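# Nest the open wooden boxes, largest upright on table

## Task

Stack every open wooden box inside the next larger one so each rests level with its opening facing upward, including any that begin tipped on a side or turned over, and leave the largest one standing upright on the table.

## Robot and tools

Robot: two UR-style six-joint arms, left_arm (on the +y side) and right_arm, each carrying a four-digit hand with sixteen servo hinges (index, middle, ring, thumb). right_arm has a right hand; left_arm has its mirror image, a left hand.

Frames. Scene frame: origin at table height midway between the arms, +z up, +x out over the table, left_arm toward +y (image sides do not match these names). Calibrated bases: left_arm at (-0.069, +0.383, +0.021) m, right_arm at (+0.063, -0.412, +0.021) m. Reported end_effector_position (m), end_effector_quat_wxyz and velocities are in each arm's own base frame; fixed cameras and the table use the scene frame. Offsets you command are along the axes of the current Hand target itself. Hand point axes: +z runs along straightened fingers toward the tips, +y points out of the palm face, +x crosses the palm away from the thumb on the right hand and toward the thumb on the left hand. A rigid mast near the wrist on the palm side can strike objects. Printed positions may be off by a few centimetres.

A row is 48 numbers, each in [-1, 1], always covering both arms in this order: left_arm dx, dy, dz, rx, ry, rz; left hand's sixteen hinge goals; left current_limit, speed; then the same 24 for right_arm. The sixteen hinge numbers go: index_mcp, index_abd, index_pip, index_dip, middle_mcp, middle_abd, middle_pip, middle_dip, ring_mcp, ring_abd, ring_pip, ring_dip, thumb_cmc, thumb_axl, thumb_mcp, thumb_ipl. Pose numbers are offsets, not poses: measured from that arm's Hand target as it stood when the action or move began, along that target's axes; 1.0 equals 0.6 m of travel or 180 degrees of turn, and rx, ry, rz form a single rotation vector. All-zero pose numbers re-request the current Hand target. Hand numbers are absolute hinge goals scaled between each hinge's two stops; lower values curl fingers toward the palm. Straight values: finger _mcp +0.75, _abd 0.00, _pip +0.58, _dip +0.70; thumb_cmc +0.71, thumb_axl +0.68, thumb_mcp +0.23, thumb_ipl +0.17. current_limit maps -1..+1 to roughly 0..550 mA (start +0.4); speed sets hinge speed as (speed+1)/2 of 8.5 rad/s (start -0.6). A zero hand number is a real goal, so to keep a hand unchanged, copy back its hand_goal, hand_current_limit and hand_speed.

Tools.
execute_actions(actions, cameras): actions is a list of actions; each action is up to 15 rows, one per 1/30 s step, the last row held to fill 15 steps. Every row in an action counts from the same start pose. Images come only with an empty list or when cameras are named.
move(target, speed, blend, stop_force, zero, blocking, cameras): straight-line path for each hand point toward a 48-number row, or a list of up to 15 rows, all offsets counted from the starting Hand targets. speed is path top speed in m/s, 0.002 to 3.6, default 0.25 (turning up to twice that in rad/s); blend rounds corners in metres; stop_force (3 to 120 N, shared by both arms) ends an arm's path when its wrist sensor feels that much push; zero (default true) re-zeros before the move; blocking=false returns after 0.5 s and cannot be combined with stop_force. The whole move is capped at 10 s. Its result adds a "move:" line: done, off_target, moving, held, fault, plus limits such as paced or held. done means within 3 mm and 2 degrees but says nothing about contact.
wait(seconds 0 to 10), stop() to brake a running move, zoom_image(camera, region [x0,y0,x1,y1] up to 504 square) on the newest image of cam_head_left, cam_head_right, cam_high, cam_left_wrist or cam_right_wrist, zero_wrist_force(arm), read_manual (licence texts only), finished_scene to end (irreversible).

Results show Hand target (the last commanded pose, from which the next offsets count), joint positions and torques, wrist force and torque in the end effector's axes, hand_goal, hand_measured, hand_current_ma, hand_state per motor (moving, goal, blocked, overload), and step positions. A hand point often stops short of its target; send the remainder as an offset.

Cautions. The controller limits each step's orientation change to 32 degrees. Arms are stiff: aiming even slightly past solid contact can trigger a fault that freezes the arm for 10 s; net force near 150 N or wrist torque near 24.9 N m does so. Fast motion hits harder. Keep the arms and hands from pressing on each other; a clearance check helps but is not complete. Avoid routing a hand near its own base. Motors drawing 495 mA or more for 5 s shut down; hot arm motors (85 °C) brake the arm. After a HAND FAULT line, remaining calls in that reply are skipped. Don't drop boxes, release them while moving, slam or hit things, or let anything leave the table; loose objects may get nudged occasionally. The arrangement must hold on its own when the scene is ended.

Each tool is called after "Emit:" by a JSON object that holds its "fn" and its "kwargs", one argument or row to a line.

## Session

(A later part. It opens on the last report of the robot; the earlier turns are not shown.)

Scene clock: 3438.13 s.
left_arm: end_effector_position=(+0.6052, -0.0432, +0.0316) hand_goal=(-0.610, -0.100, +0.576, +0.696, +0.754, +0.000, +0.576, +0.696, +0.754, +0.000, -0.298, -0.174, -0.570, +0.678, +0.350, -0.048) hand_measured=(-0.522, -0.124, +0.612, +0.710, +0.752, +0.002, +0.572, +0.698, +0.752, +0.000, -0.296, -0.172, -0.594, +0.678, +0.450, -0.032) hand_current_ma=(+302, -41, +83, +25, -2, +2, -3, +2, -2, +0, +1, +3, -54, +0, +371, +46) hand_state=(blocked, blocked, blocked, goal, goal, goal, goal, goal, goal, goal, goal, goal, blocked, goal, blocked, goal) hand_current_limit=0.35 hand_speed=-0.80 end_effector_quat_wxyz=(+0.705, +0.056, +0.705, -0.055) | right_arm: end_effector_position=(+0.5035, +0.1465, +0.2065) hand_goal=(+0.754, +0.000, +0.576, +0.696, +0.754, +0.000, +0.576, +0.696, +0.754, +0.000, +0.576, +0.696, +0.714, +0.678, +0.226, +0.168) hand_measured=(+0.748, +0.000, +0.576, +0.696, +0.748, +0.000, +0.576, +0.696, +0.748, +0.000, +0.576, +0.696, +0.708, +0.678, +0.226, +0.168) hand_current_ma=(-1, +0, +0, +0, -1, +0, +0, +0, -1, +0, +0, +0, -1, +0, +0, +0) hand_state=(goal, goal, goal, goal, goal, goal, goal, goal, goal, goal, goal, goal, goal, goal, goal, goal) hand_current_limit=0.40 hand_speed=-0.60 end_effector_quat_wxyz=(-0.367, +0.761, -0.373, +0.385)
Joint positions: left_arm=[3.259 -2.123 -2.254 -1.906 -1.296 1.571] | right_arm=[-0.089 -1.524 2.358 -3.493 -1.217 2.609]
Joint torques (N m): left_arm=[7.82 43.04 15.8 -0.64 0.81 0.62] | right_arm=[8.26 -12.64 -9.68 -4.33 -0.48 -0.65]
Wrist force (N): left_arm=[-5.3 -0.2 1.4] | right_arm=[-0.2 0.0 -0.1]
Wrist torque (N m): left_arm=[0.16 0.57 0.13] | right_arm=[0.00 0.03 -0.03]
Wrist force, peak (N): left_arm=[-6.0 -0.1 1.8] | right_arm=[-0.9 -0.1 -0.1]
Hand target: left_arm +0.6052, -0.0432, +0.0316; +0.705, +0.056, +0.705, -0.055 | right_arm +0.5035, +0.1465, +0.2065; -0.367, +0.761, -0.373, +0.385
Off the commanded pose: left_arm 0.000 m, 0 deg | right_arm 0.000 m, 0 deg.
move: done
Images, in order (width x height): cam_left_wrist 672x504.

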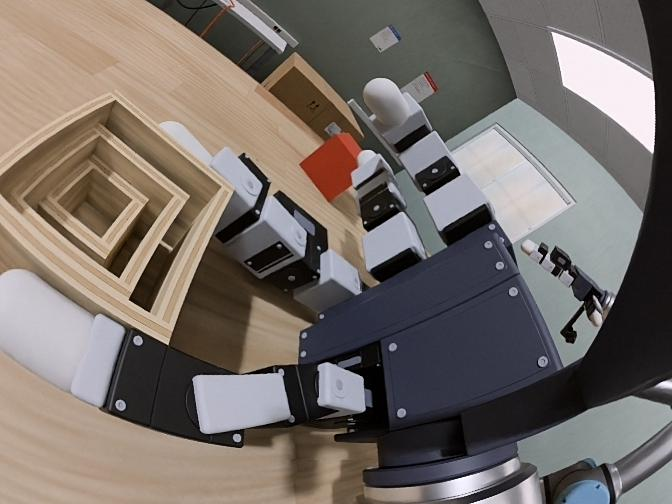

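Emit:
{"fn": "move", "kwargs": {
  "target": [-0.003,0,0,0,0,0, -0.438,-0.1,0.576,0.696,0.754,0,0.576,0.696,0.754,0,-0.299,-0.174,-0.571,0.678,0.562,-0.157,0.35,-0.9, 0,0,0,0,0,0, 0.754,0,0.576,0.696,0.754,0,0.576,0.696,0.754,0,0.576,0.696,0.714,0.678,0.226,0.168,0.4,-0.6],
  "speed": 0.02,
  "cameras": ["cam_left_wrist","cam_high"]
}}

Emit:
{"fn": "zoom_image", "kwargs": {
  "camera": "cam_high",
  "region": [350, 130, 450, 230]
}}

Emit:
{"fn": "zoom_image", "kwargs": {
  "camera": "cam_left_wrist",
  "region": [0, 60, 336, 396]
}}

Scene clock: 3447.77 s.
left_arm: end_effector_position=(+0.6052, -0.0432, +0.0334) hand_goal=(-0.438, -0.100, +0.576, +0.696, +0.754, +0.000, +0.576, +0.696, +0.754, +0.000, -0.298, -0.174, -0.570, +0.678, +0.562, -0.156) hand_measured=(-0.440, -0.098, +0.578, +0.698, +0.752, +0.002, +0.572, +0.698, +0.752, +0.000, -0.296, -0.172, -0.564, +0.678, +0.560, -0.154) hand_current_ma=(-2, +1, +3, +3, -2, +2, -3, +2, -2, +0, +1, +3, +8, +0, -3, +3) hand_state=(goal, goal, goal, goal, goal, goal, goal, goal, goal, goal, goal, goal, goal, goal, goal, goal) hand_current_limit=0.35 hand_speed=-0.90 end_effector_quat_wxyz=(+0.705, +0.056, +0.705, -0.055) | right_arm: end_effector_position=(+0.5035, +0.1465, +0.2065) hand_goal=(+0.754, +0.000, +0.576, +0.696, +0.754, +0.000, +0.576, +0.696, +0.754, +0.000, +0.576, +0.696, +0.714, +0.678, +0.226, +0.168) hand_measured=(+0.748, +0.000, +0.576, +0.696, +0.748, +0.000, +0.576, +0.696, +0.748, +0.000, +0.576, +0.696, +0.708, +0.678, +0.226, +0.168) hand_current_ma=(-1, +0, +0, +0, -1, +0, +0, +0, -1, +0, +0, +0, -1, +0, +0, +0) hand_state=(goal, goal, goal, goal, goal, goal, goal, goal, goal, goal, goal, goal, goal, goal, goal, goal) hand_current_limit=0.40 hand_speed=-0.60 end_effector_quat_wxyz=(-0.367, +0.761, -0.373, +0.385)
Joint positions: left_arm=[3.259 -2.118 -2.254 -1.911 -1.296 1.571] | right_arm=[-0.089 -1.524 2.358 -3.493 -1.217 2.609]
Joint torques (N m): left_arm=[6.47 30.88 0.32 2.88 1.37 0.95] | right_arm=[8.5 -12.55 -9.5 -4.32 -0.49 -0.66]
Wrist force (N): left_arm=[-2.0 0.3 1.4] | right_arm=[-0.7 0.1 0.1]
Wrist torque (N m): left_arm=[0.21 0.36 0.00] | right_arm=[0.00 0.09 -0.06]
Wrist force, peak (N): left_arm=[-5.7 -0.5 1.4] | right_arm=[-0.8 0.2 0.3]
Hand target: left_arm +0.6052, -0.0432, +0.0334; +0.705, +0.056, +0.705, -0.055 | right_arm +0.5035, +0.1465, +0.2065; -0.367, +0.761, -0.373, +0.385
Off the commanded pose: left_arm 0.000 m, 0 deg | right_arm 0.000 m, 0 deg.
move: done
Images, in order (width x height): cam_high 504x504, cam_left_wrist 672x504.

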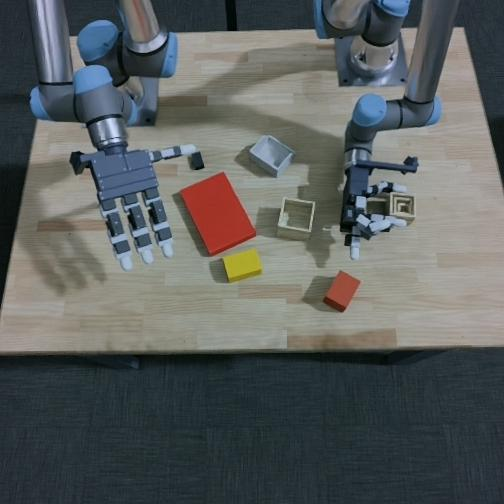

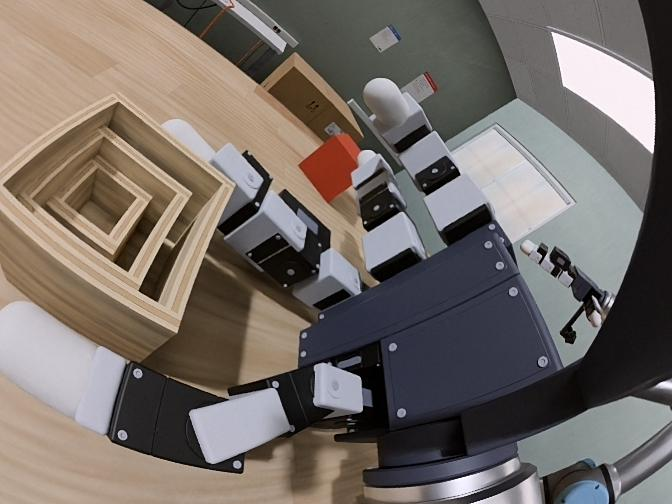

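Scaled by 5.040 from the camera's 504x504 image, which has a finer 720x720 frame.

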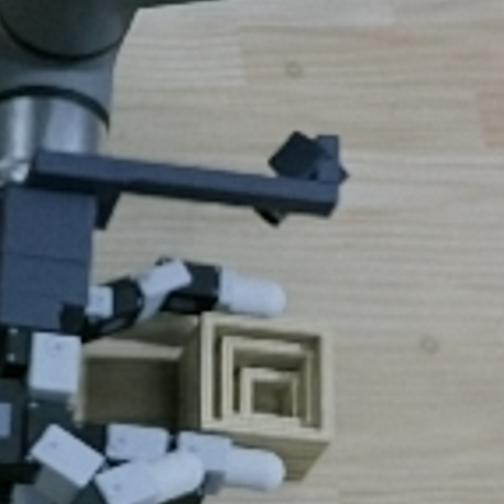

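Scaled by 1.500 from the camera's 672x504 image, which has a finer 960x720 frame.

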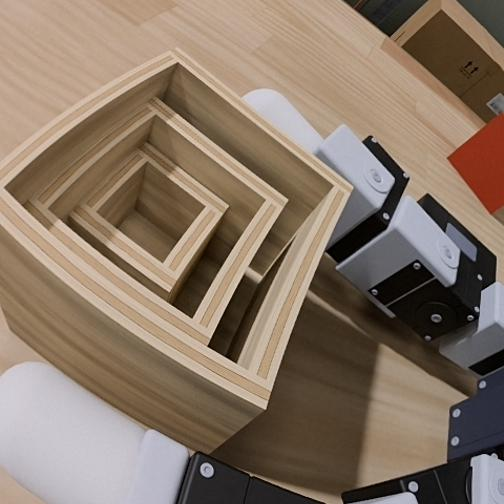

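Emit:
{"fn": "move", "kwargs": {
  "target": [-0.0833,0,0,0,0,0, -0.438,-0.1,0.576,0.696,0.754,0,0.576,0.696,0.754,0,-0.299,-0.174,-0.571,0.678,0.562,-0.157,0.35,-0.7, 0,0,0,0,0,0, 0.754,0,0.576,0.696,0.754,0,0.576,0.696,0.754,0,0.576,0.696,0.714,0.678,0.226,0.168,0.4,-0.6],
  "speed": 0.05,
  "stop_force": 4
}}

Emit:
{"fn": "move", "kwargs": {
  "target": [
    [-0.15,0,0,0,0,0, -0.438,-0.1,0.576,0.696,0.754,0,0.576,0.696,0.754,0,-0.299,-0.174,-0.571,0.678,0.562,-0.157,0.35,-0.7, 0,0,0,0,0,0, 0.754,0,0.576,0.696,0.754,0,0.576,0.696,0.754,0,0.576,0.696,0.714,0.678,0.226,0.168,0.4,-0.6],
    [-0.15,0.11,0,0,0,-0.5, -0.438,-0.1,0.576,0.696,0.754,0,0.576,0.696,0.754,0,-0.299,-0.174,-0.571,0.678,0.562,-0.157,0.35,-0.7, 0,0,0,0,0,0, 0.754,0,0.576,0.696,0.754,0,0.576,0.696,0.754,0,0.576,0.696,0.714,0.678,0.226,0.168,0.4,-0.6]
  ],
  "speed": 0.2,
  "blend": [0.02,0],
  "cameras": ["cam_high","cam_left_wrist"]
}}

Emit:
{"fn": "zoom_image", "kwargs": {
  "camera": "cam_left_wrist",
  "region": [0, 100, 336, 436]
}}

Scene clock: 3463.33 s.
left_arm: end_effector_position=(+0.6052, -0.0432, +0.0834) hand_goal=(-0.438, -0.100, +0.576, +0.696, +0.754, +0.000, +0.576, +0.696, +0.754, +0.000, -0.298, -0.174, -0.570, +0.678, +0.562, -0.156) hand_measured=(-0.440, -0.098, +0.578, +0.698, +0.752, +0.002, +0.572, +0.698, +0.752, +0.000, -0.296, -0.172, -0.564, +0.678, +0.560, -0.154) hand_current_ma=(-2, +1, +3, +3, -2, +2, -3, +2, -2, +0, +1, +3, +8, +0, -3, +3) hand_state=(goal, goal, goal, goal, goal, goal, goal, goal, goal, goal, goal, goal, goal, goal, goal, goal) hand_current_limit=0.35 hand_speed=-0.70 end_effector_quat_wxyz=(+0.705, +0.056, +0.705, -0.055) | right_arm: end_effector_position=(+0.5035, +0.1465, +0.2065) hand_goal=(+0.754, +0.000, +0.576, +0.696, +0.754, +0.000, +0.576, +0.696, +0.754, +0.000, +0.576, +0.696, +0.714, +0.678, +0.226, +0.168) hand_measured=(+0.748, +0.000, +0.576, +0.696, +0.748, +0.000, +0.576, +0.696, +0.748, +0.000, +0.576, +0.696, +0.708, +0.678, +0.226, +0.168) hand_current_ma=(-1, +0, +0, +0, -1, +0, +0, +0, -1, +0, +0, +0, -1, +0, +0, +0) hand_state=(goal, goal, goal, goal, goal, goal, goal, goal, goal, goal, goal, goal, goal, goal, goal, goal) hand_current_limit=0.40 hand_speed=-0.60 end_effector_quat_wxyz=(-0.367, +0.761, -0.373, +0.385)
Joint positions: left_arm=[3.259 -1.979 -2.247 -2.056 -1.296 1.571] | right_arm=[-0.089 -1.524 2.358 -3.493 -1.217 2.609]
Joint torques (N m): left_arm=[-3.64 16.66 4.84 3.06 -0.9 -0.3] | right_arm=[8.71 -12.6 -9.43 -4.35 -0.46 -0.64]
Wrist force (N): left_arm=[-1.9 0.1 1.5] | right_arm=[-0.6 0.2 -0.1]
Wrist torque (N m): left_arm=[0.16 0.35 0.02] | right_arm=[0.04 0.08 -0.05]
Wrist force, peak (N): left_arm=[-2.8 -0.2 1.5] | right_arm=[-0.8 0.1 0.0]
Hand target: left_arm +0.6052, -0.0432, +0.0834; +0.705, +0.056, +0.705, -0.055 | right_arm +0.5035, +0.1465, +0.2065; -0.367, +0.761, -0.373, +0.385
Off the commanded pose: left_arm 0.000 m, 0 deg | right_arm 0.000 m, 0 deg.
move: done

Scene clock: 3468.20 s.
left_arm: end_effector_position=(+0.6156, +0.0221, +0.1733) hand_goal=(-0.438, -0.100, +0.576, +0.696, +0.754, +0.000, +0.576, +0.696, +0.754, +0.000, -0.298, -0.174, -0.570, +0.678, +0.562, -0.156) hand_measured=(-0.440, -0.098, +0.578, +0.698, +0.746, +0.002, +0.574, +0.698, +0.748, +0.000, -0.296, -0.172, -0.568, +0.678, +0.560, -0.154) hand_current_ma=(-2, +2, +2, +3, -11, +2, -3, +2, -8, +0, +1, +3, +2, +0, -3, +3) hand_state=(goal, goal, goal, goal, goal, goal, goal, goal, goal, goal, goal, goal, goal, goal, goal, goal) hand_current_limit=0.35 hand_speed=-0.70 end_effector_quat_wxyz=(+0.459, -0.459, +0.538, -0.538) | right_arm: end_effector_position=(+0.5035, +0.1465, +0.2065) hand_goal=(+0.754, +0.000, +0.576, +0.696, +0.754, +0.000, +0.576, +0.696, +0.754, +0.000, +0.576, +0.696, +0.714, +0.678, +0.226, +0.168) hand_measured=(+0.748, +0.000, +0.576, +0.696, +0.748, +0.000, +0.576, +0.696, +0.748, +0.000, +0.576, +0.696, +0.708, +0.678, +0.226, +0.168) hand_current_ma=(-1, +0, +0, +0, -1, +0, +0, +0, -1, +0, +0, +0, -1, +0, +0, +0) hand_state=(goal, goal, goal, goal, goal, goal, goal, goal, goal, goal, goal, goal, goal, goal, goal, goal) hand_current_limit=0.40 hand_speed=-0.60 end_effector_quat_wxyz=(-0.367, +0.761, -0.373, +0.385)
Joint positions: left_arm=[3.683 -1.705 -2.05 -2.528 -0.872 0] | right_arm=[-0.089 -1.524 2.358 -3.493 -1.217 2.609]
Joint torques (N m): left_arm=[-9.21 39.18 10.82 0.71 -2.53 -0.64] | right_arm=[8.25 -12.37 -9.63 -4.4 -0.51 -0.69]
Wrist force (N): left_arm=[0.3 -0.6 0.3] | right_arm=[-0.3 0.0 0.1]
Wrist torque (N m): left_arm=[0.17 0.06 -0.06] | right_arm=[-0.01 0.03 -0.03]
Wrist force, peak (N): left_arm=[-2.9 -0.1 2.1] | right_arm=[-0.8 0.4 0.1]
Hand target: left_arm +0.6155, +0.0220, +0.1734; +0.459, -0.459, +0.538, -0.538 | right_arm +0.5035, +0.1465, +0.2065; -0.367, +0.761, -0.373, +0.385
Off the commanded pose: left_arm 0.000 m, 0 deg | right_arm 0.000 m, 0 deg.
move: done
Images, in order (width x height): cam_high 504x504, cam_left_wrist 672x504.

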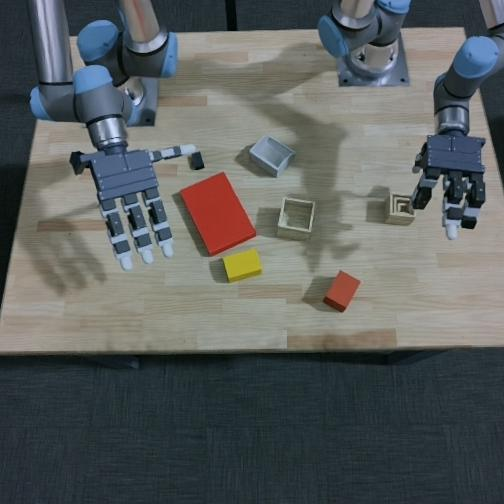

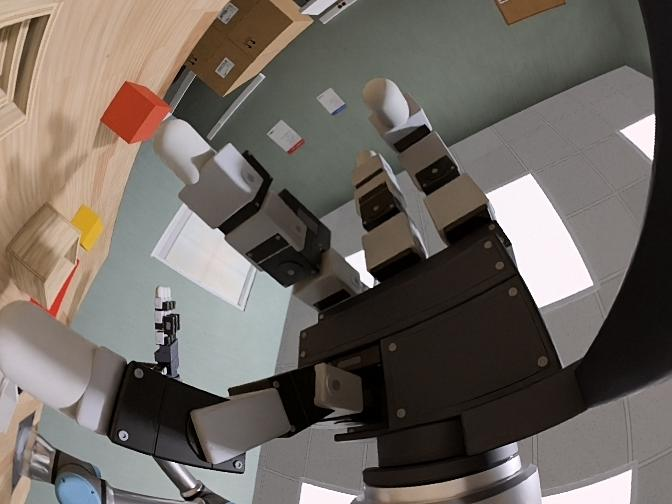

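Scaled by 1.500 from the camera's 672x504 image, which has a finer 960x720 frame.

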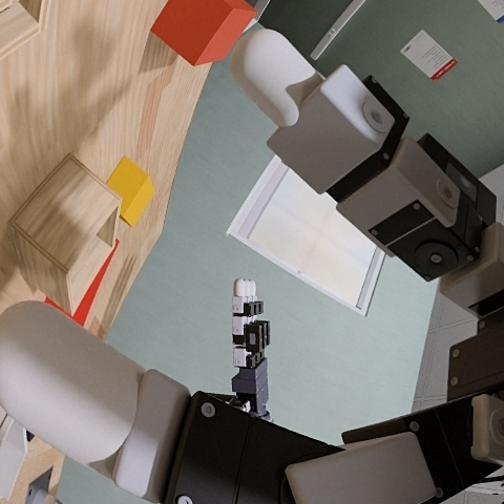

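Emit:
{"fn": "zoom_image", "kwargs": {
  "camera": "cam_high",
  "region": [370, 180, 430, 240]
}}

Emit:
{"fn": "zoom_image", "kwargs": {
  "camera": "cam_high",
  "region": [265, 185, 325, 245]
}}

Scaled by 8.400 from the camera's 504x504 image, which has a finer 720x720 frame.

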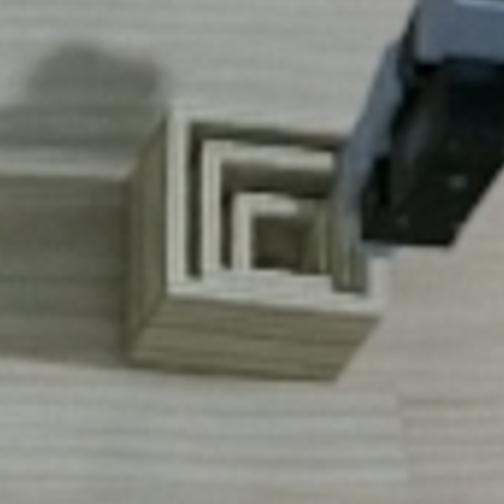

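Scaled by 8.400 from the camera's 504x504 image, which has a finer 720x720 frame.

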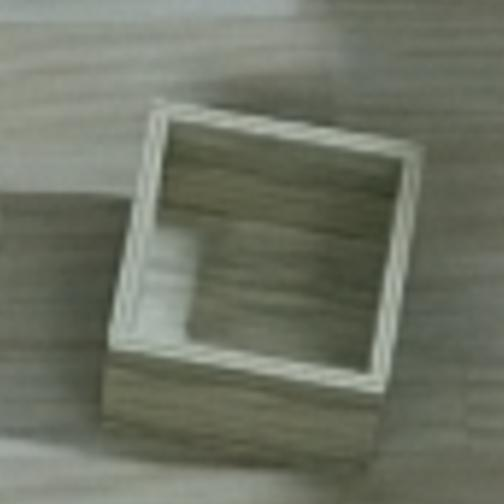

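Emit:
{"fn": "move", "kwargs": {
  "target": [0.0028,0.0,-0.0168,0,-0.015,0, -0.6945,-0.1,0.679,0.812,0.754,0,0.576,0.696,0.754,0,-0.299,-0.174,-0.571,0.678,-0.091,0.457,0.35,-0.5, 0,0,0,0,0,0, 0.754,0,0.576,0.696,0.754,0,0.576,0.696,0.754,0,0.576,0.696,0.714,0.678,0.226,0.168,0.4,-0.6],
  "speed": 0.15
}}

Emit:
{"fn": "move", "kwargs": {
  "target": [0,0.09,0,0,0,0, -0.6945,-0.1,0.679,0.812,0.754,0,0.576,0.696,0.754,0,-0.299,-0.174,-0.571,0.678,-0.091,0.457,0.35,-0.5, 0,0,0,0,0,0, 0.754,0,0.576,0.696,0.754,0,0.576,0.696,0.754,0,0.576,0.696,0.714,0.678,0.226,0.168,0.4,-0.6],
  "speed": 0.1,
  "cameras": ["cam_high","cam_left_wrist"]
}}

Emit:
{"fn": "zoom_image", "kwargs": {
  "camera": "cam_high",
  "region": [360, 150, 460, 250]
}}

Emit:
{"fn": "zoom_image", "kwargs": {
  "camera": "cam_left_wrist",
  "region": [0, 60, 336, 396]
}}

Scene clock: 3495.17 s.
left_arm: end_effector_position=(+0.6053, +0.0218, +0.1735) hand_goal=(-0.694, -0.100, +0.680, +0.812, +0.754, +0.000, +0.576, +0.696, +0.754, +0.000, -0.298, -0.174, -0.570, +0.678, -0.090, +0.458) hand_measured=(-0.690, -0.098, +0.678, +0.810, +0.746, +0.002, +0.574, +0.698, +0.748, +0.000, -0.296, -0.172, -0.568, +0.678, -0.084, +0.456) hand_current_ma=(+4, +2, -3, -3, -11, +2, -3, +2, -8, +0, +1, +3, +2, +0, +10, -3) hand_state=(goal, goal, goal, goal, goal, goal, goal, goal, goal, goal, goal, goal, goal, goal, goal, goal) hand_current_limit=0.35 hand_speed=-0.50 end_effector_quat_wxyz=(+0.472, -0.472, +0.527, -0.527) | right_arm: end_effector_position=(+0.5035, +0.1465, +0.2065) hand_goal=(+0.754, +0.000, +0.576, +0.696, +0.754, +0.000, +0.576, +0.696, +0.754, +0.000, +0.576, +0.696, +0.714, +0.678, +0.226, +0.168) hand_measured=(+0.748, +0.000, +0.576, +0.696, +0.748, +0.000, +0.576, +0.696, +0.748, +0.000, +0.576, +0.696, +0.708, +0.678, +0.226, +0.168) hand_current_ma=(-1, +0, +0, +0, -1, +0, +0, +0, -1, +0, +0, +0, -1, +0, +0, +0) hand_state=(goal, goal, goal, goal, goal, goal, goal, goal, goal, goal, goal, goal, goal, goal, goal, goal) hand_current_limit=0.40 hand_speed=-0.60 end_effector_quat_wxyz=(-0.367, +0.761, -0.373, +0.385)
Joint positions: left_arm=[3.676 -1.671 -2.089 -2.523 -0.926 0] | right_arm=[-0.089 -1.524 2.358 -3.493 -1.217 2.609]
Joint torques (N m): left_arm=[1.77 10.22 26.04 2.49 1.76 -1.26] | right_arm=[8.41 -12.47 -9.28 -4.24 -0.5 -0.7]
Wrist force (N): left_arm=[0.1 -0.6 0.1] | right_arm=[-0.6 0.2 -0.1]
Wrist torque (N m): left_arm=[0.17 0.08 -0.05] | right_arm=[0.03 0.08 -0.06]
Wrist force, peak (N): left_arm=[0.0 -1.3 0.2] | right_arm=[-0.8 0.0 0.1]
Hand target: left_arm +0.6053, +0.0219, +0.1734; +0.472, -0.472, +0.527, -0.527 | right_arm +0.5035, +0.1465, +0.2065; -0.367, +0.761, -0.373, +0.385
Off the commanded pose: left_arm 0.000 m, 0 deg | right_arm 0.000 m, 0 deg.
move: done

Scene clock: 3496.17 s.
left_arm: end_effector_position=(+0.6053, +0.0219, +0.1193) hand_goal=(-0.694, -0.100, +0.680, +0.812, +0.754, +0.000, +0.576, +0.696, +0.754, +0.000, -0.298, -0.174, -0.570, +0.678, -0.090, +0.458) hand_measured=(-0.690, -0.098, +0.678, +0.810, +0.746, +0.002, +0.574, +0.698, +0.748, +0.000, -0.296, -0.172, -0.568, +0.678, -0.084, +0.456) hand_current_ma=(+4, +2, -3, -3, -13, +2, -3, +2, -9, +0, +1, +3, +2, +0, +9, -3) hand_state=(goal, goal, goal, goal, goal, goal, goal, goal, goal, goal, goal, goal, goal, goal, goal, goal) hand_current_limit=0.35 hand_speed=-0.50 end_effector_quat_wxyz=(+0.472, -0.472, +0.527, -0.527) | right_arm: end_effector_position=(+0.5035, +0.1465, +0.2065) hand_goal=(+0.754, +0.000, +0.576, +0.696, +0.754, +0.000, +0.576, +0.696, +0.754, +0.000, +0.576, +0.696, +0.714, +0.678, +0.226, +0.168) hand_measured=(+0.748, +0.000, +0.576, +0.696, +0.748, +0.000, +0.576, +0.696, +0.748, +0.000, +0.576, +0.696, +0.708, +0.678, +0.226, +0.168) hand_current_ma=(-1, +0, +0, +0, -1, +0, +0, +0, -1, +0, +0, +0, -1, +0, +0, +0) hand_state=(goal, goal, goal, goal, goal, goal, goal, goal, goal, goal, goal, goal, goal, goal, goal, goal) hand_current_limit=0.40 hand_speed=-0.60 end_effector_quat_wxyz=(-0.367, +0.761, -0.373, +0.385)
Joint positions: left_arm=[3.676 -1.767 -2.153 -2.363 -0.926 0] | right_arm=[-0.089 -1.524 2.358 -3.493 -1.217 2.609]
Joint torques (N m): left_arm=[-2.01 35.71 24.68 1.14 -0.9 -2.42] | right_arm=[8.58 -12.81 -9.9 -4.36 -0.51 -0.66]
Wrist force (N): left_arm=[0.5 -0.6 0.3] | right_arm=[-0.6 0.0 -0.1]
Wrist torque (N m): left_arm=[0.15 0.04 0.00] | right_arm=[0.00 0.07 -0.06]
Wrist force, peak (N): left_arm=[0.0 -1.9 0.5] | right_arm=[-0.8 -0.1 0.1]
Hand target: left_arm +0.6053, +0.0219, +0.1194; +0.472, -0.472, +0.527, -0.527 | right_arm +0.5035, +0.1465, +0.2065; -0.367, +0.761, -0.373, +0.385
Off the commanded pose: left_arm 0.000 m, 0 deg | right_arm 0.000 m, 0 deg.
move: done
Images, in order (width x height): cam_high 504x504, cam_left_wrist 672x504.

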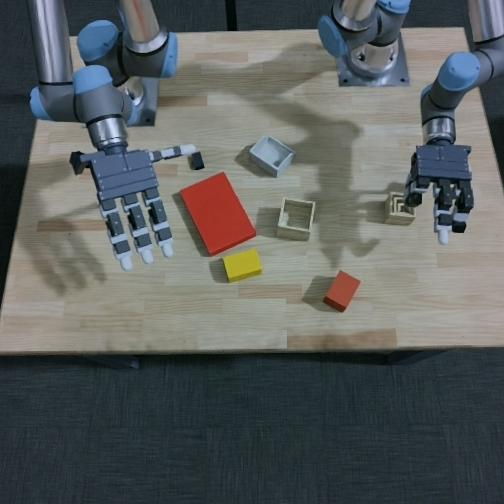

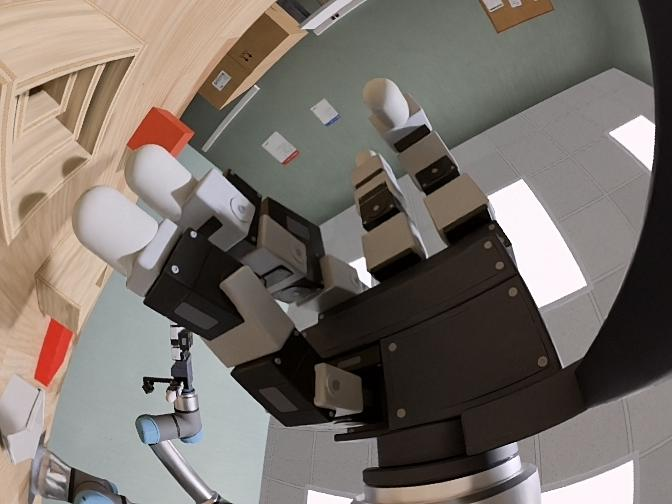

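Scaled by 5.040 from the camera's 504x504 image, which has a finer 720x720 frame.

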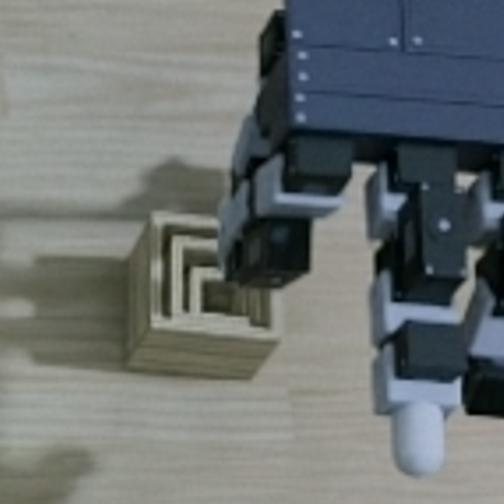

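Scaled by 1.500 from the camera's 672x504 image, which has a finer 960x720 frame.

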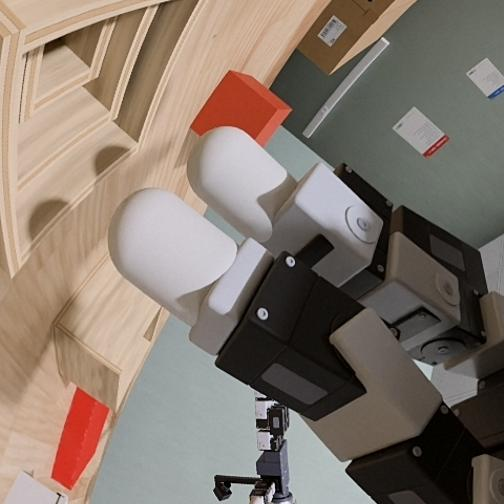

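Emit:
{"fn": "move", "kwargs": {
  "target": [0,0.035,0,0,0,0, -0.6945,-0.1,0.679,0.812,0.754,0,0.576,0.696,0.754,0,-0.299,-0.174,-0.571,0.678,-0.091,0.457,0.35,-0.5, 0,0,0,0,0,0, 0.754,0,0.576,0.696,0.754,0,0.576,0.696,0.754,0,0.576,0.696,0.714,0.678,0.226,0.168,0.4,-0.6],
  "speed": 0.03,
  "stop_force": 3,
  "cameras": ["cam_high","cam_left_wrist"]
}}

Emit:
{"fn": "zoom_image", "kwargs": {
  "camera": "cam_left_wrist",
  "region": [0, 60, 250, 310]
}}

Emit:
{"fn": "zoom_image", "kwargs": {
  "camera": "cam_high",
  "region": [370, 170, 430, 230]
}}

Scene clock: 3524.10 s.
left_arm: end_effector_position=(+0.6053, +0.0219, +0.0984) hand_goal=(-0.694, -0.100, +0.680, +0.812, +0.754, +0.000, +0.576, +0.696, +0.754, +0.000, -0.298, -0.174, -0.570, +0.678, -0.090, +0.458) hand_measured=(-0.690, -0.098, +0.678, +0.810, +0.746, +0.002, +0.574, +0.698, +0.748, +0.000, -0.296, -0.172, -0.568, +0.678, -0.084, +0.456) hand_current_ma=(+4, +2, -3, -3, -13, +2, -3, +2, -9, +0, +1, +3, +2, +0, +9, -3) hand_state=(goal, goal, goal, goal, goal, goal, goal, goal, goal, goal, goal, goal, goal, goal, goal, goal) hand_current_limit=0.35 hand_speed=-0.50 end_effector_quat_wxyz=(+0.472, -0.472, +0.527, -0.527) | right_arm: end_effector_position=(+0.5035, +0.1465, +0.2065) hand_goal=(+0.754, +0.000, +0.576, +0.696, +0.754, +0.000, +0.576, +0.696, +0.754, +0.000, +0.576, +0.696, +0.714, +0.678, +0.226, +0.168) hand_measured=(+0.748, +0.000, +0.576, +0.696, +0.748, +0.000, +0.576, +0.696, +0.748, +0.000, +0.576, +0.696, +0.708, +0.678, +0.226, +0.168) hand_current_ma=(-1, +0, +0, +0, -1, +0, +0, +0, -1, +0, +0, +0, -1, +0, +0, +0) hand_state=(goal, goal, goal, goal, goal, goal, goal, goal, goal, goal, goal, goal, goal, goal, goal, goal) hand_current_limit=0.40 hand_speed=-0.60 end_effector_quat_wxyz=(-0.367, +0.761, -0.373, +0.385)
Joint positions: left_arm=[3.676 -1.81 -2.173 -2.3 -0.926 0] | right_arm=[-0.089 -1.524 2.358 -3.493 -1.217 2.609]
Joint torques (N m): left_arm=[-5.3 38.21 24.71 -0.81 -1.92 1.59] | right_arm=[8.26 -12.4 -10.25 -4.37 -0.45 -0.71]
Wrist force (N): left_arm=[-0.3 -0.5 0.2] | right_arm=[-0.5 0.0 -0.1]
Wrist torque (N m): left_arm=[0.16 0.14 -0.06] | right_arm=[0.00 0.07 -0.05]
Wrist force, peak (N): left_arm=[0.3 -1.2 0.6] | right_arm=[-0.8 0.3 0.1]
Hand target: left_arm +0.6053, +0.0219, +0.0984; +0.472, -0.472, +0.527, -0.527 | right_arm +0.5035, +0.1465, +0.2065; -0.367, +0.761, -0.373, +0.385
Off the commanded pose: left_arm 0.000 m, 0 deg | right_arm 0.000 m, 0 deg.
move: done
Images, in order (width x height): cam_high 504x504, cam_left_wrist 672x504.

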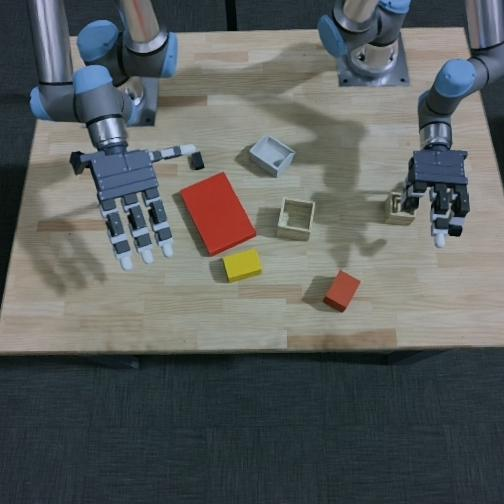

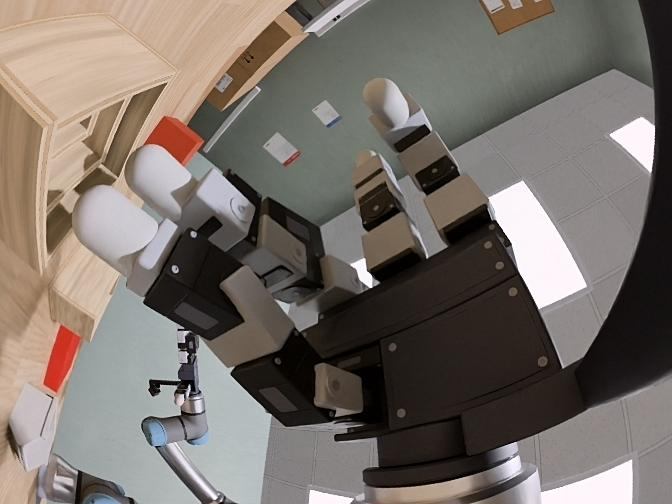

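Scaled by 2.016 from the camera's 672x504 image, which has a finer 960x720 frame.

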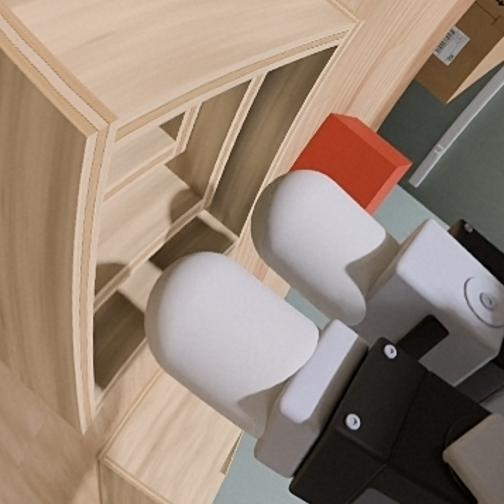

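Scaled by 8.400 from the camera's 504x504 image, which has a finer 720x720 frame.

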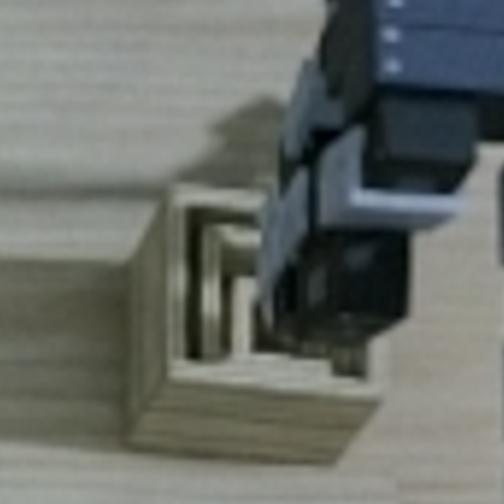

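Emit:
{"fn": "move", "kwargs": {
  "target": [0,0.033,0,0,0,0, -0.6945,-0.1,0.679,0.812,0.754,0,0.576,0.696,0.754,0,-0.299,-0.174,-0.571,0.678,-0.091,0.457,0.35,-0.5, 0,0,0,0,0,0, 0.754,0,0.576,0.696,0.754,0,0.576,0.696,0.754,0,0.576,0.696,0.714,0.678,0.226,0.168,0.4,-0.6],
  "speed": 0.015,
  "stop_force": 3,
  "cameras": ["cam_high","cam_left_wrist"]
}}

Emit:
{"fn": "zoom_image", "kwargs": {
  "camera": "cam_left_wrist",
  "region": [0, 60, 250, 310]
}}

Scene clock: 3536.27 s.
left_arm: end_effector_position=(+0.6053, +0.0219, +0.0807) hand_goal=(-0.694, -0.100, +0.680, +0.812, +0.754, +0.000, +0.576, +0.696, +0.754, +0.000, -0.298, -0.174, -0.570, +0.678, -0.090, +0.458) hand_measured=(-0.694, -0.098, +0.678, +0.810, +0.746, +0.002, +0.574, +0.698, +0.748, +0.000, -0.296, -0.172, -0.568, +0.678, -0.100, +0.456) hand_current_ma=(+0, +1, -2, -3, -13, +2, -3, +2, -9, +0, +1, +3, +1, +0, -23, -4) hand_state=(goal, goal, goal, goal, goal, goal, goal, goal, goal, goal, goal, goal, goal, goal, goal, goal) hand_current_limit=0.35 hand_speed=-0.50 end_effector_quat_wxyz=(+0.472, -0.472, +0.527, -0.527) | right_arm: end_effector_position=(+0.5035, +0.1465, +0.2065) hand_goal=(+0.754, +0.000, +0.576, +0.696, +0.754, +0.000, +0.576, +0.696, +0.754, +0.000, +0.576, +0.696, +0.714, +0.678, +0.226, +0.168) hand_measured=(+0.748, +0.000, +0.576, +0.696, +0.748, +0.000, +0.576, +0.696, +0.748, +0.000, +0.576, +0.696, +0.708, +0.678, +0.226, +0.168) hand_current_ma=(-1, +0, +0, +0, -1, +0, +0, +0, -1, +0, +0, +0, -1, +0, +0, +0) hand_state=(goal, goal, goal, goal, goal, goal, goal, goal, goal, goal, goal, goal, goal, goal, goal, goal) hand_current_limit=0.40 hand_speed=-0.60 end_effector_quat_wxyz=(-0.367, +0.761, -0.373, +0.385)
Joint positions: left_arm=[3.676 -1.849 -2.187 -2.247 -0.926 0] | right_arm=[-0.089 -1.524 2.358 -3.493 -1.217 2.609]
Joint torques (N m): left_arm=[-4.35 41.38 23.05 3.61 -1.91 2.31] | right_arm=[8.57 -12.84 -10.33 -4.3 -0.42 -0.68]
Wrist force (N): left_arm=[0.5 -1.1 0.6] | right_arm=[-0.4 0.2 0.1]
Wrist torque (N m): left_arm=[0.12 0.03 -0.01] | right_arm=[0.02 0.05 -0.04]
Wrist force, peak (N): left_arm=[0.1 -3.9 0.8] | right_arm=[-0.9 0.2 0.0]
Hand target: left_arm +0.6053, +0.0219, +0.0807; +0.472, -0.472, +0.527, -0.527 (not the last commanded pose) | right_arm +0.5035, +0.1465, +0.2065; -0.367, +0.761, -0.373, +0.385
Off the commanded pose: left_arm 0.002 m, 0 deg | right_arm 0.000 m, 0 deg.
move: contact (left_arm)
Images, in order (width x height): cam_high 504x504, cam_left_wrist 672x504.

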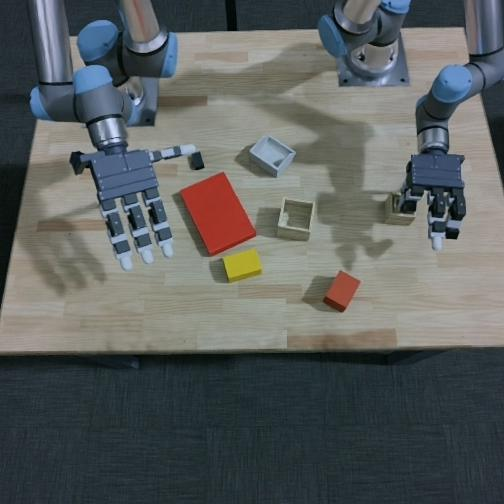

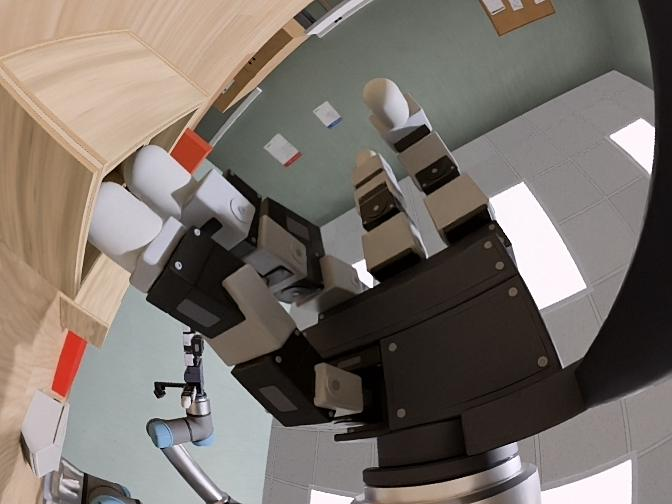

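Scaled by 2.016 from the camera's 672x504 image, which has a finer 960x720 frame.

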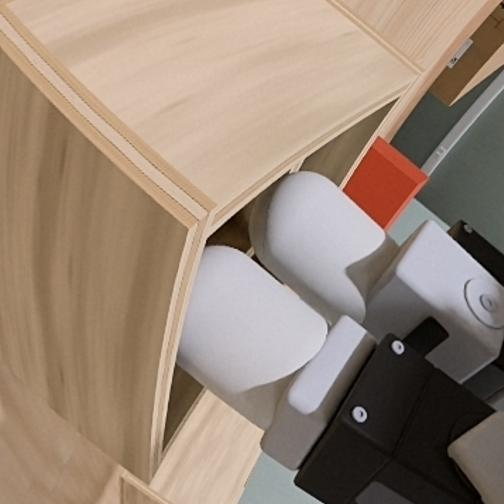

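Emit:
{"fn": "move", "kwargs": {
  "target": [0,-0.001,0,0,0,0, -0.54,-0.1,0.679,0.812,0.754,0,0.576,0.696,0.754,0,-0.299,-0.174,-0.571,0.678,0.05,0.457,0.5,-0.7, 0,0,0,0,0,0, 0.754,0,0.576,0.696,0.754,0,0.576,0.696,0.754,0,0.576,0.696,0.714,0.678,0.226,0.168,0.4,-0.6],
  "speed": 0.02
}}

Emit:
{"fn": "move", "kwargs": {
  "target": [0,-0.05,0,0,0,0, -0.54,-0.1,0.679,0.812,0.754,0,0.576,0.696,0.754,0,-0.299,-0.174,-0.571,0.678,0.05,0.457,0.5,-0.7, 0,0,0,0,0,0, 0.754,0,0.576,0.696,0.754,0,0.576,0.696,0.754,0,0.576,0.696,0.714,0.678,0.226,0.168,0.4,-0.6],
  "speed": 0.05,
  "cameras": ["cam_high","cam_left_wrist"]
}}

Emit:
{"fn": "zoom_image", "kwargs": {
  "camera": "cam_left_wrist",
  "region": [0, 60, 250, 310]
}}

Emit:
{"fn": "zoom_image", "kwargs": {
  "camera": "cam_high",
  "region": [370, 170, 430, 230]
}}

Scene clock: 3541.97 s.
left_arm: end_effector_position=(+0.6053, +0.0219, +0.0813) hand_goal=(-0.540, -0.100, +0.680, +0.812, +0.754, +0.000, +0.576, +0.696, +0.754, +0.000, -0.298, -0.174, -0.570, +0.678, +0.050, +0.458) hand_measured=(-0.656, -0.098, +0.648, +0.796, +0.746, +0.002, +0.574, +0.698, +0.748, +0.000, -0.296, -0.172, -0.568, +0.678, -0.082, +0.440) hand_current_ma=(-412, +1, -71, -31, -13, +2, -3, +2, -9, +0, +1, +3, +1, +0, -412, -50) hand_state=(blocked, goal, blocked, goal, goal, goal, goal, goal, goal, goal, goal, goal, goal, goal, blocked, goal) hand_current_limit=0.50 hand_speed=-0.70 end_effector_quat_wxyz=(+0.472, -0.472, +0.527, -0.527) | right_arm: end_effector_position=(+0.5035, +0.1465, +0.2065) hand_goal=(+0.754, +0.000, +0.576, +0.696, +0.754, +0.000, +0.576, +0.696, +0.754, +0.000, +0.576, +0.696, +0.714, +0.678, +0.226, +0.168) hand_measured=(+0.748, +0.000, +0.576, +0.696, +0.748, +0.000, +0.576, +0.696, +0.748, +0.000, +0.576, +0.696, +0.708, +0.678, +0.226, +0.168) hand_current_ma=(-1, +0, +0, +0, -1, +0, +0, +0, -1, +0, +0, +0, -1, +0, +0, +0) hand_state=(goal, goal, goal, goal, goal, goal, goal, goal, goal, goal, goal, goal, goal, goal, goal, goal) hand_current_limit=0.40 hand_speed=-0.60 end_effector_quat_wxyz=(-0.367, +0.761, -0.373, +0.385)
Joint positions: left_arm=[3.676 -1.847 -2.187 -2.249 -0.926 0] | right_arm=[-0.089 -1.524 2.358 -3.493 -1.217 2.609]
Joint torques (N m): left_arm=[-5.35 35.43 20.59 -0.7 -1.97 2.24] | right_arm=[8.35 -12.48 -9.63 -4.35 -0.44 -0.74]
Wrist force (N): left_arm=[0.6 -4.7 0.6] | right_arm=[-0.5 -0.1 0.0]
Wrist torque (N m): left_arm=[-0.06 0.02 -0.05] | right_arm=[-0.02 0.07 -0.06]
Wrist force, peak (N): left_arm=[0.3 -5.2 0.4] | right_arm=[-0.9 -0.1 -0.1]
Hand target: left_arm +0.6053, +0.0219, +0.0813; +0.472, -0.472, +0.527, -0.527 | right_arm +0.5035, +0.1465, +0.2065; -0.367, +0.761, -0.373, +0.385
Off the commanded pose: left_arm 0.000 m, 0 deg | right_arm 0.000 m, 0 deg.
move: done

Scene clock: 3542.90 s.
left_arm: end_effector_position=(+0.6054, +0.0220, +0.1115) hand_goal=(-0.540, -0.100, +0.680, +0.812, +0.754, +0.000, +0.576, +0.696, +0.754, +0.000, -0.298, -0.174, -0.570, +0.678, +0.050, +0.458) hand_measured=(-0.630, -0.098, +0.642, +0.790, +0.746, +0.002, +0.574, +0.698, +0.748, +0.000, -0.296, -0.172, -0.568, +0.678, -0.050, +0.438) hand_current_ma=(-318, +1, -94, -44, -13, +2, -3, +2, -9, +0, +1, +3, +1, +0, -412, -61) hand_state=(blocked, goal, blocked, blocked, goal, goal, goal, goal, goal, goal, goal, goal, goal, goal, blocked, blocked) hand_current_limit=0.50 hand_speed=-0.70 end_effector_quat_wxyz=(+0.472, -0.472, +0.527, -0.527) | right_arm: end_effector_position=(+0.5035, +0.1465, +0.2065) hand_goal=(+0.754, +0.000, +0.576, +0.696, +0.754, +0.000, +0.576, +0.696, +0.754, +0.000, +0.576, +0.696, +0.714, +0.678, +0.226, +0.168) hand_measured=(+0.748, +0.000, +0.576, +0.696, +0.748, +0.000, +0.576, +0.696, +0.748, +0.000, +0.576, +0.696, +0.708, +0.678, +0.226, +0.168) hand_current_ma=(-1, +0, +0, +0, -1, +0, +0, +0, -1, +0, +0, +0, -1, +0, +0, +0) hand_state=(goal, goal, goal, goal, goal, goal, goal, goal, goal, goal, goal, goal, goal, goal, goal, goal) hand_current_limit=0.40 hand_speed=-0.60 end_effector_quat_wxyz=(-0.367, +0.761, -0.373, +0.385)
Joint positions: left_arm=[3.676 -1.783 -2.161 -2.339 -0.926 0] | right_arm=[-0.089 -1.524 2.358 -3.493 -1.217 2.609]
Joint torques (N m): left_arm=[-7.55 13.21 8.91 3.72 -1.96 0.77] | right_arm=[8.33 -12.44 -9.69 -4.38 -0.44 -0.71]
Wrist force (N): left_arm=[0.4 0.1 0.4] | right_arm=[-0.5 0.1 0.0]
Wrist torque (N m): left_arm=[0.15 0.04 0.03] | right_arm=[0.00 0.07 -0.05]
Wrist force, peak (N): left_arm=[0.2 -4.6 0.8] | right_arm=[-0.9 0.2 -0.1]
Hand target: left_arm +0.6053, +0.0219, +0.1113; +0.472, -0.472, +0.527, -0.527 | right_arm +0.5035, +0.1465, +0.2065; -0.367, +0.761, -0.373, +0.385
Off the commanded pose: left_arm 0.000 m, 0 deg | right_arm 0.000 m, 0 deg.
move: done
Images, in order (width x height): cam_high 504x504, cam_left_wrist 672x504.

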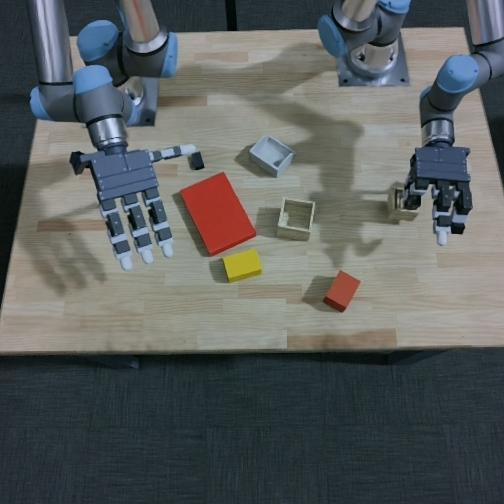

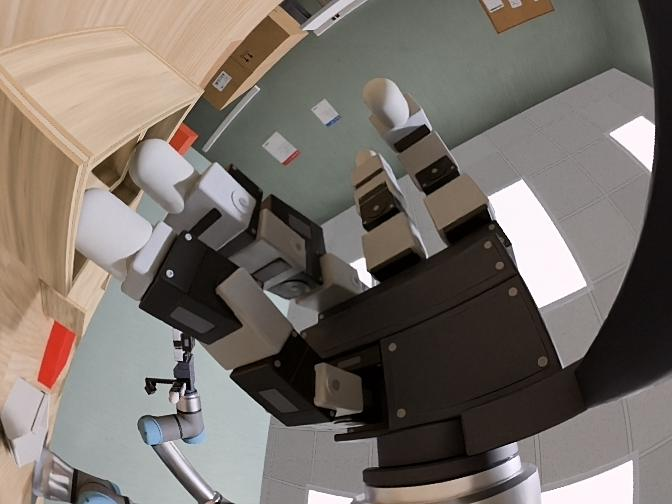

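Scaled by 2.016 from the camera's 672x504 image, which has a finer 960x720 frame.

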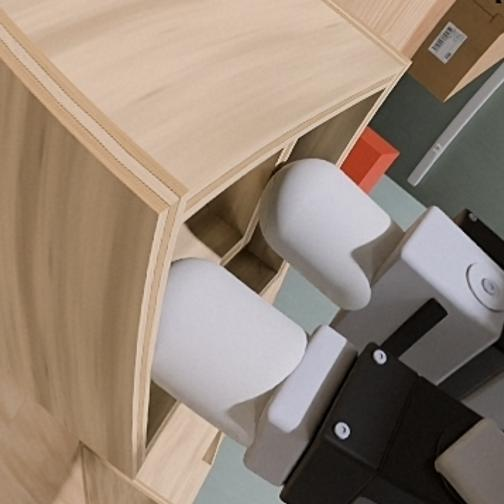

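Scaled by 8.400 from the camera's 504x504 image, which has a finer 720x720 frame.

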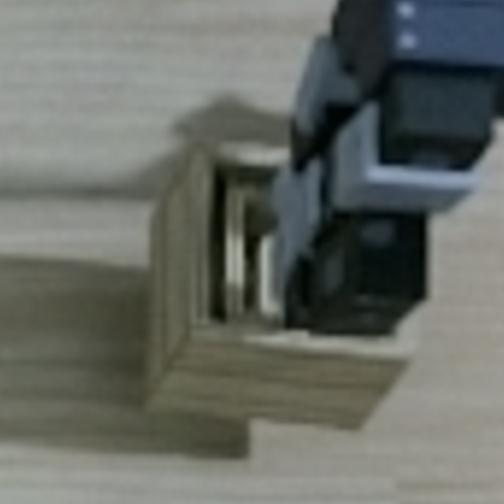

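Emit:
{"fn": "move", "kwargs": {
  "target": [
    [0,-0.1312,0,0,0,0, -0.54,-0.1,0.679,0.812,0.754,0,0.576,0.696,0.754,0,-0.299,-0.174,-0.571,0.678,0.05,0.457,0.5,-0.7, 0,0,0,0,0,0, 0.754,0,0.576,0.696,0.754,0,0.576,0.696,0.754,0,0.576,0.696,0.714,0.678,0.226,0.168,0.4,-0.6],
    [0.4711,-0.1312,0.1030,0,0.0206,0, -0.54,-0.1,0.679,0.812,0.754,0,0.576,0.696,0.754,0,-0.299,-0.174,-0.571,0.678,0.05,0.457,0.5,-0.7, 0,0,0,0,0,0, 0.754,0,0.576,0.696,0.754,0,0.576,0.696,0.754,0,0.576,0.696,0.714,0.678,0.226,0.168,0.4,-0.6]
  ],
  "speed": 0.12,
  "blend": [0.03,0],
  "cameras": ["cam_high","cam_left_wrist","cam_head_right","cam_right_wrist"]
}}

Emit:
{"fn": "zoom_image", "kwargs": {
  "camera": "cam_high",
  "region": [265, 170, 335, 240]
}}

Emit:
{"fn": "zoom_image", "kwargs": {
  "camera": "cam_right_wrist",
  "region": [450, 180, 570, 300]
}}

Emit:
{"fn": "zoom_image", "kwargs": {
  "camera": "cam_left_wrist",
  "region": [0, 60, 250, 310]
}}

Scene clock: 3570.17 s.
left_arm: end_effector_position=(+0.6356, -0.2658, +0.1898) hand_goal=(-0.540, -0.100, +0.680, +0.812, +0.754, +0.000, +0.576, +0.696, +0.754, +0.000, -0.298, -0.174, -0.570, +0.678, +0.050, +0.458) hand_measured=(-0.630, -0.098, +0.640, +0.790, +0.746, +0.002, +0.574, +0.698, +0.748, +0.000, -0.296, -0.172, -0.568, +0.678, -0.050, +0.436) hand_current_ma=(-318, +1, -96, -45, -14, +2, -3, +2, -10, +0, +1, +3, +1, +0, -412, -62) hand_state=(blocked, goal, blocked, blocked, goal, goal, goal, goal, goal, goal, goal, goal, goal, goal, blocked, blocked) hand_current_limit=0.50 hand_speed=-0.70 end_effector_quat_wxyz=(+0.454, -0.454, +0.542, -0.542) | right_arm: end_effector_position=(+0.5035, +0.1465, +0.2065) hand_goal=(+0.754, +0.000, +0.576, +0.696, +0.754, +0.000, +0.576, +0.696, +0.754, +0.000, +0.576, +0.696, +0.714, +0.678, +0.226, +0.168) hand_measured=(+0.748, +0.000, +0.576, +0.696, +0.748, +0.000, +0.576, +0.696, +0.748, +0.000, +0.576, +0.696, +0.708, +0.678, +0.226, +0.168) hand_current_ma=(-1, +0, +0, +0, -1, +0, +0, +0, -1, +0, +0, +0, -1, +0, +0, +0) hand_state=(goal, goal, goal, goal, goal, goal, goal, goal, goal, goal, goal, goal, goal, goal, goal, goal) hand_current_limit=0.40 hand_speed=-0.60 end_effector_quat_wxyz=(-0.367, +0.761, -0.373, +0.385)
Joint positions: left_arm=[2.978 -1.818 -1.859 -2.606 -1.56 0] | right_arm=[-0.089 -1.524 2.358 -3.493 -1.217 2.609]
Joint torques (N m): left_arm=[-0.47 43.91 15.95 4.47 1.3 2.26] | right_arm=[8.12 -12.53 -10.09 -4.3 -0.5 -0.69]
Wrist force (N): left_arm=[0.1 0.3 0.4] | right_arm=[-0.4 0.0 -0.3]
Wrist torque (N m): left_arm=[0.20 0.09 -0.04] | right_arm=[0.01 0.05 -0.04]
Wrist force, peak (N): left_arm=[1.9 0.6 0.6] | right_arm=[-0.9 0.0 0.0]
Hand target: left_arm +0.6357, -0.2658, +0.1900; +0.455, -0.454, +0.542, -0.542 | right_arm +0.5035, +0.1465, +0.2065; -0.367, +0.761, -0.373, +0.385
Off the commanded pose: left_arm 0.000 m, 0 deg | right_arm 0.000 m, 0 deg.
move: done
Images, in order (width x height): cam_head_right 504x504, cam_high 504x504, cam_left_wrist 672x504, cam_right_wrist 672x504.

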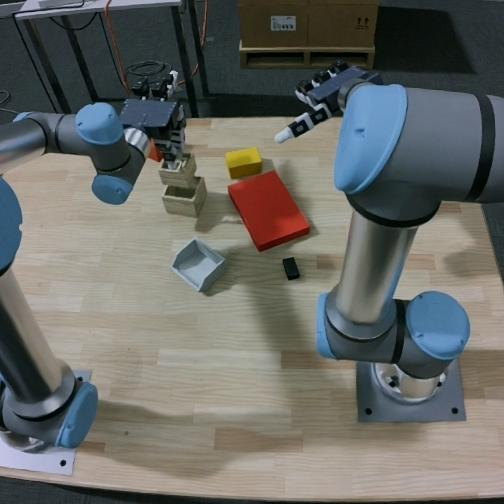

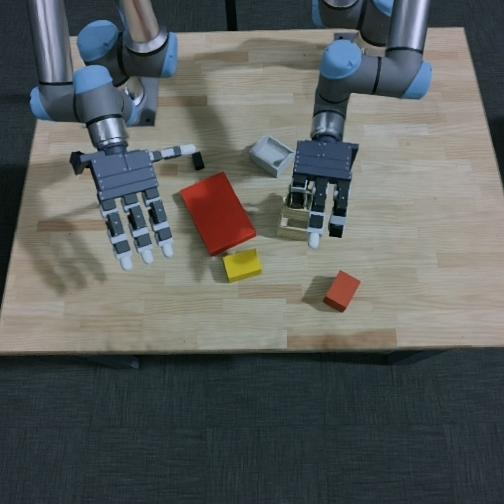

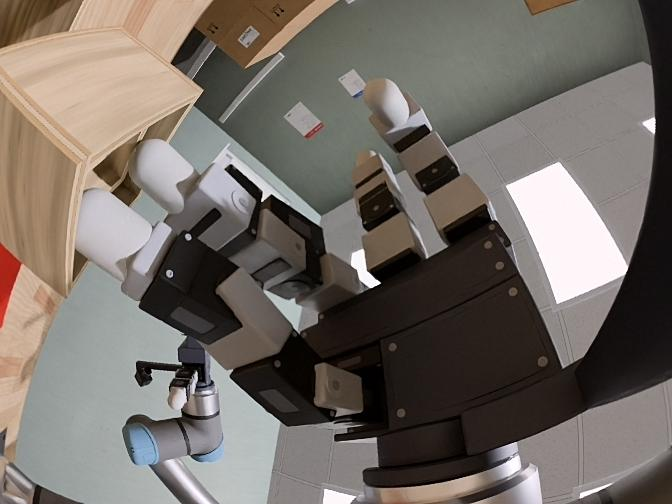

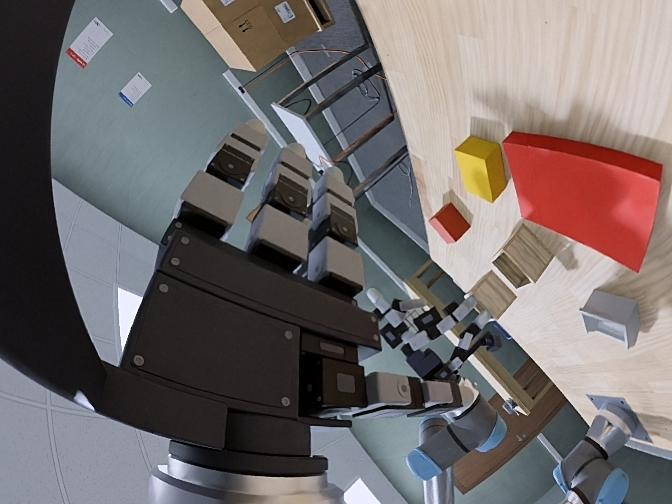

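Scaled by 7.200 from the camera's 504x504 image, which has a finer 720x720 frame.

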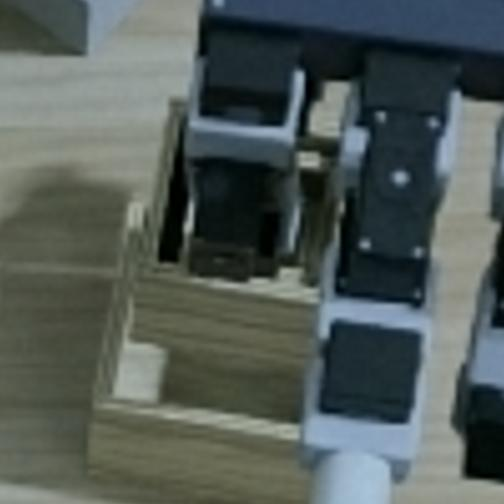

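Scaled by 4.200 from the camera's 672x504 image, which has a finer 960x720 frame.

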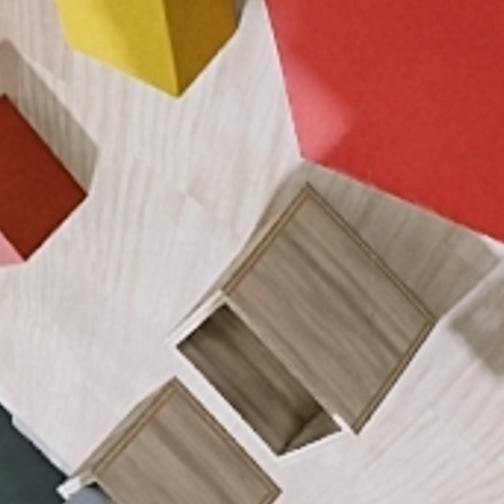

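Scaled by 2.016 from the camera's 672x504 image, which has a finer 960x720 frame.

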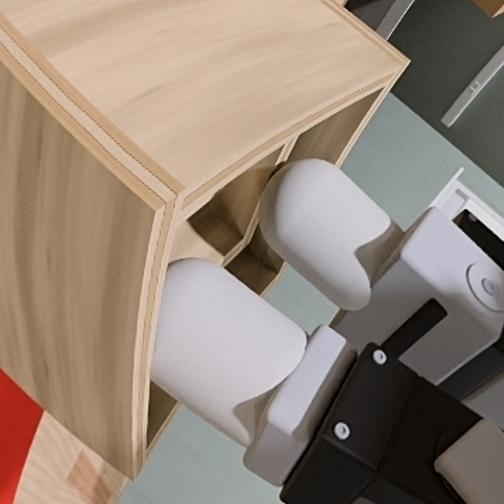

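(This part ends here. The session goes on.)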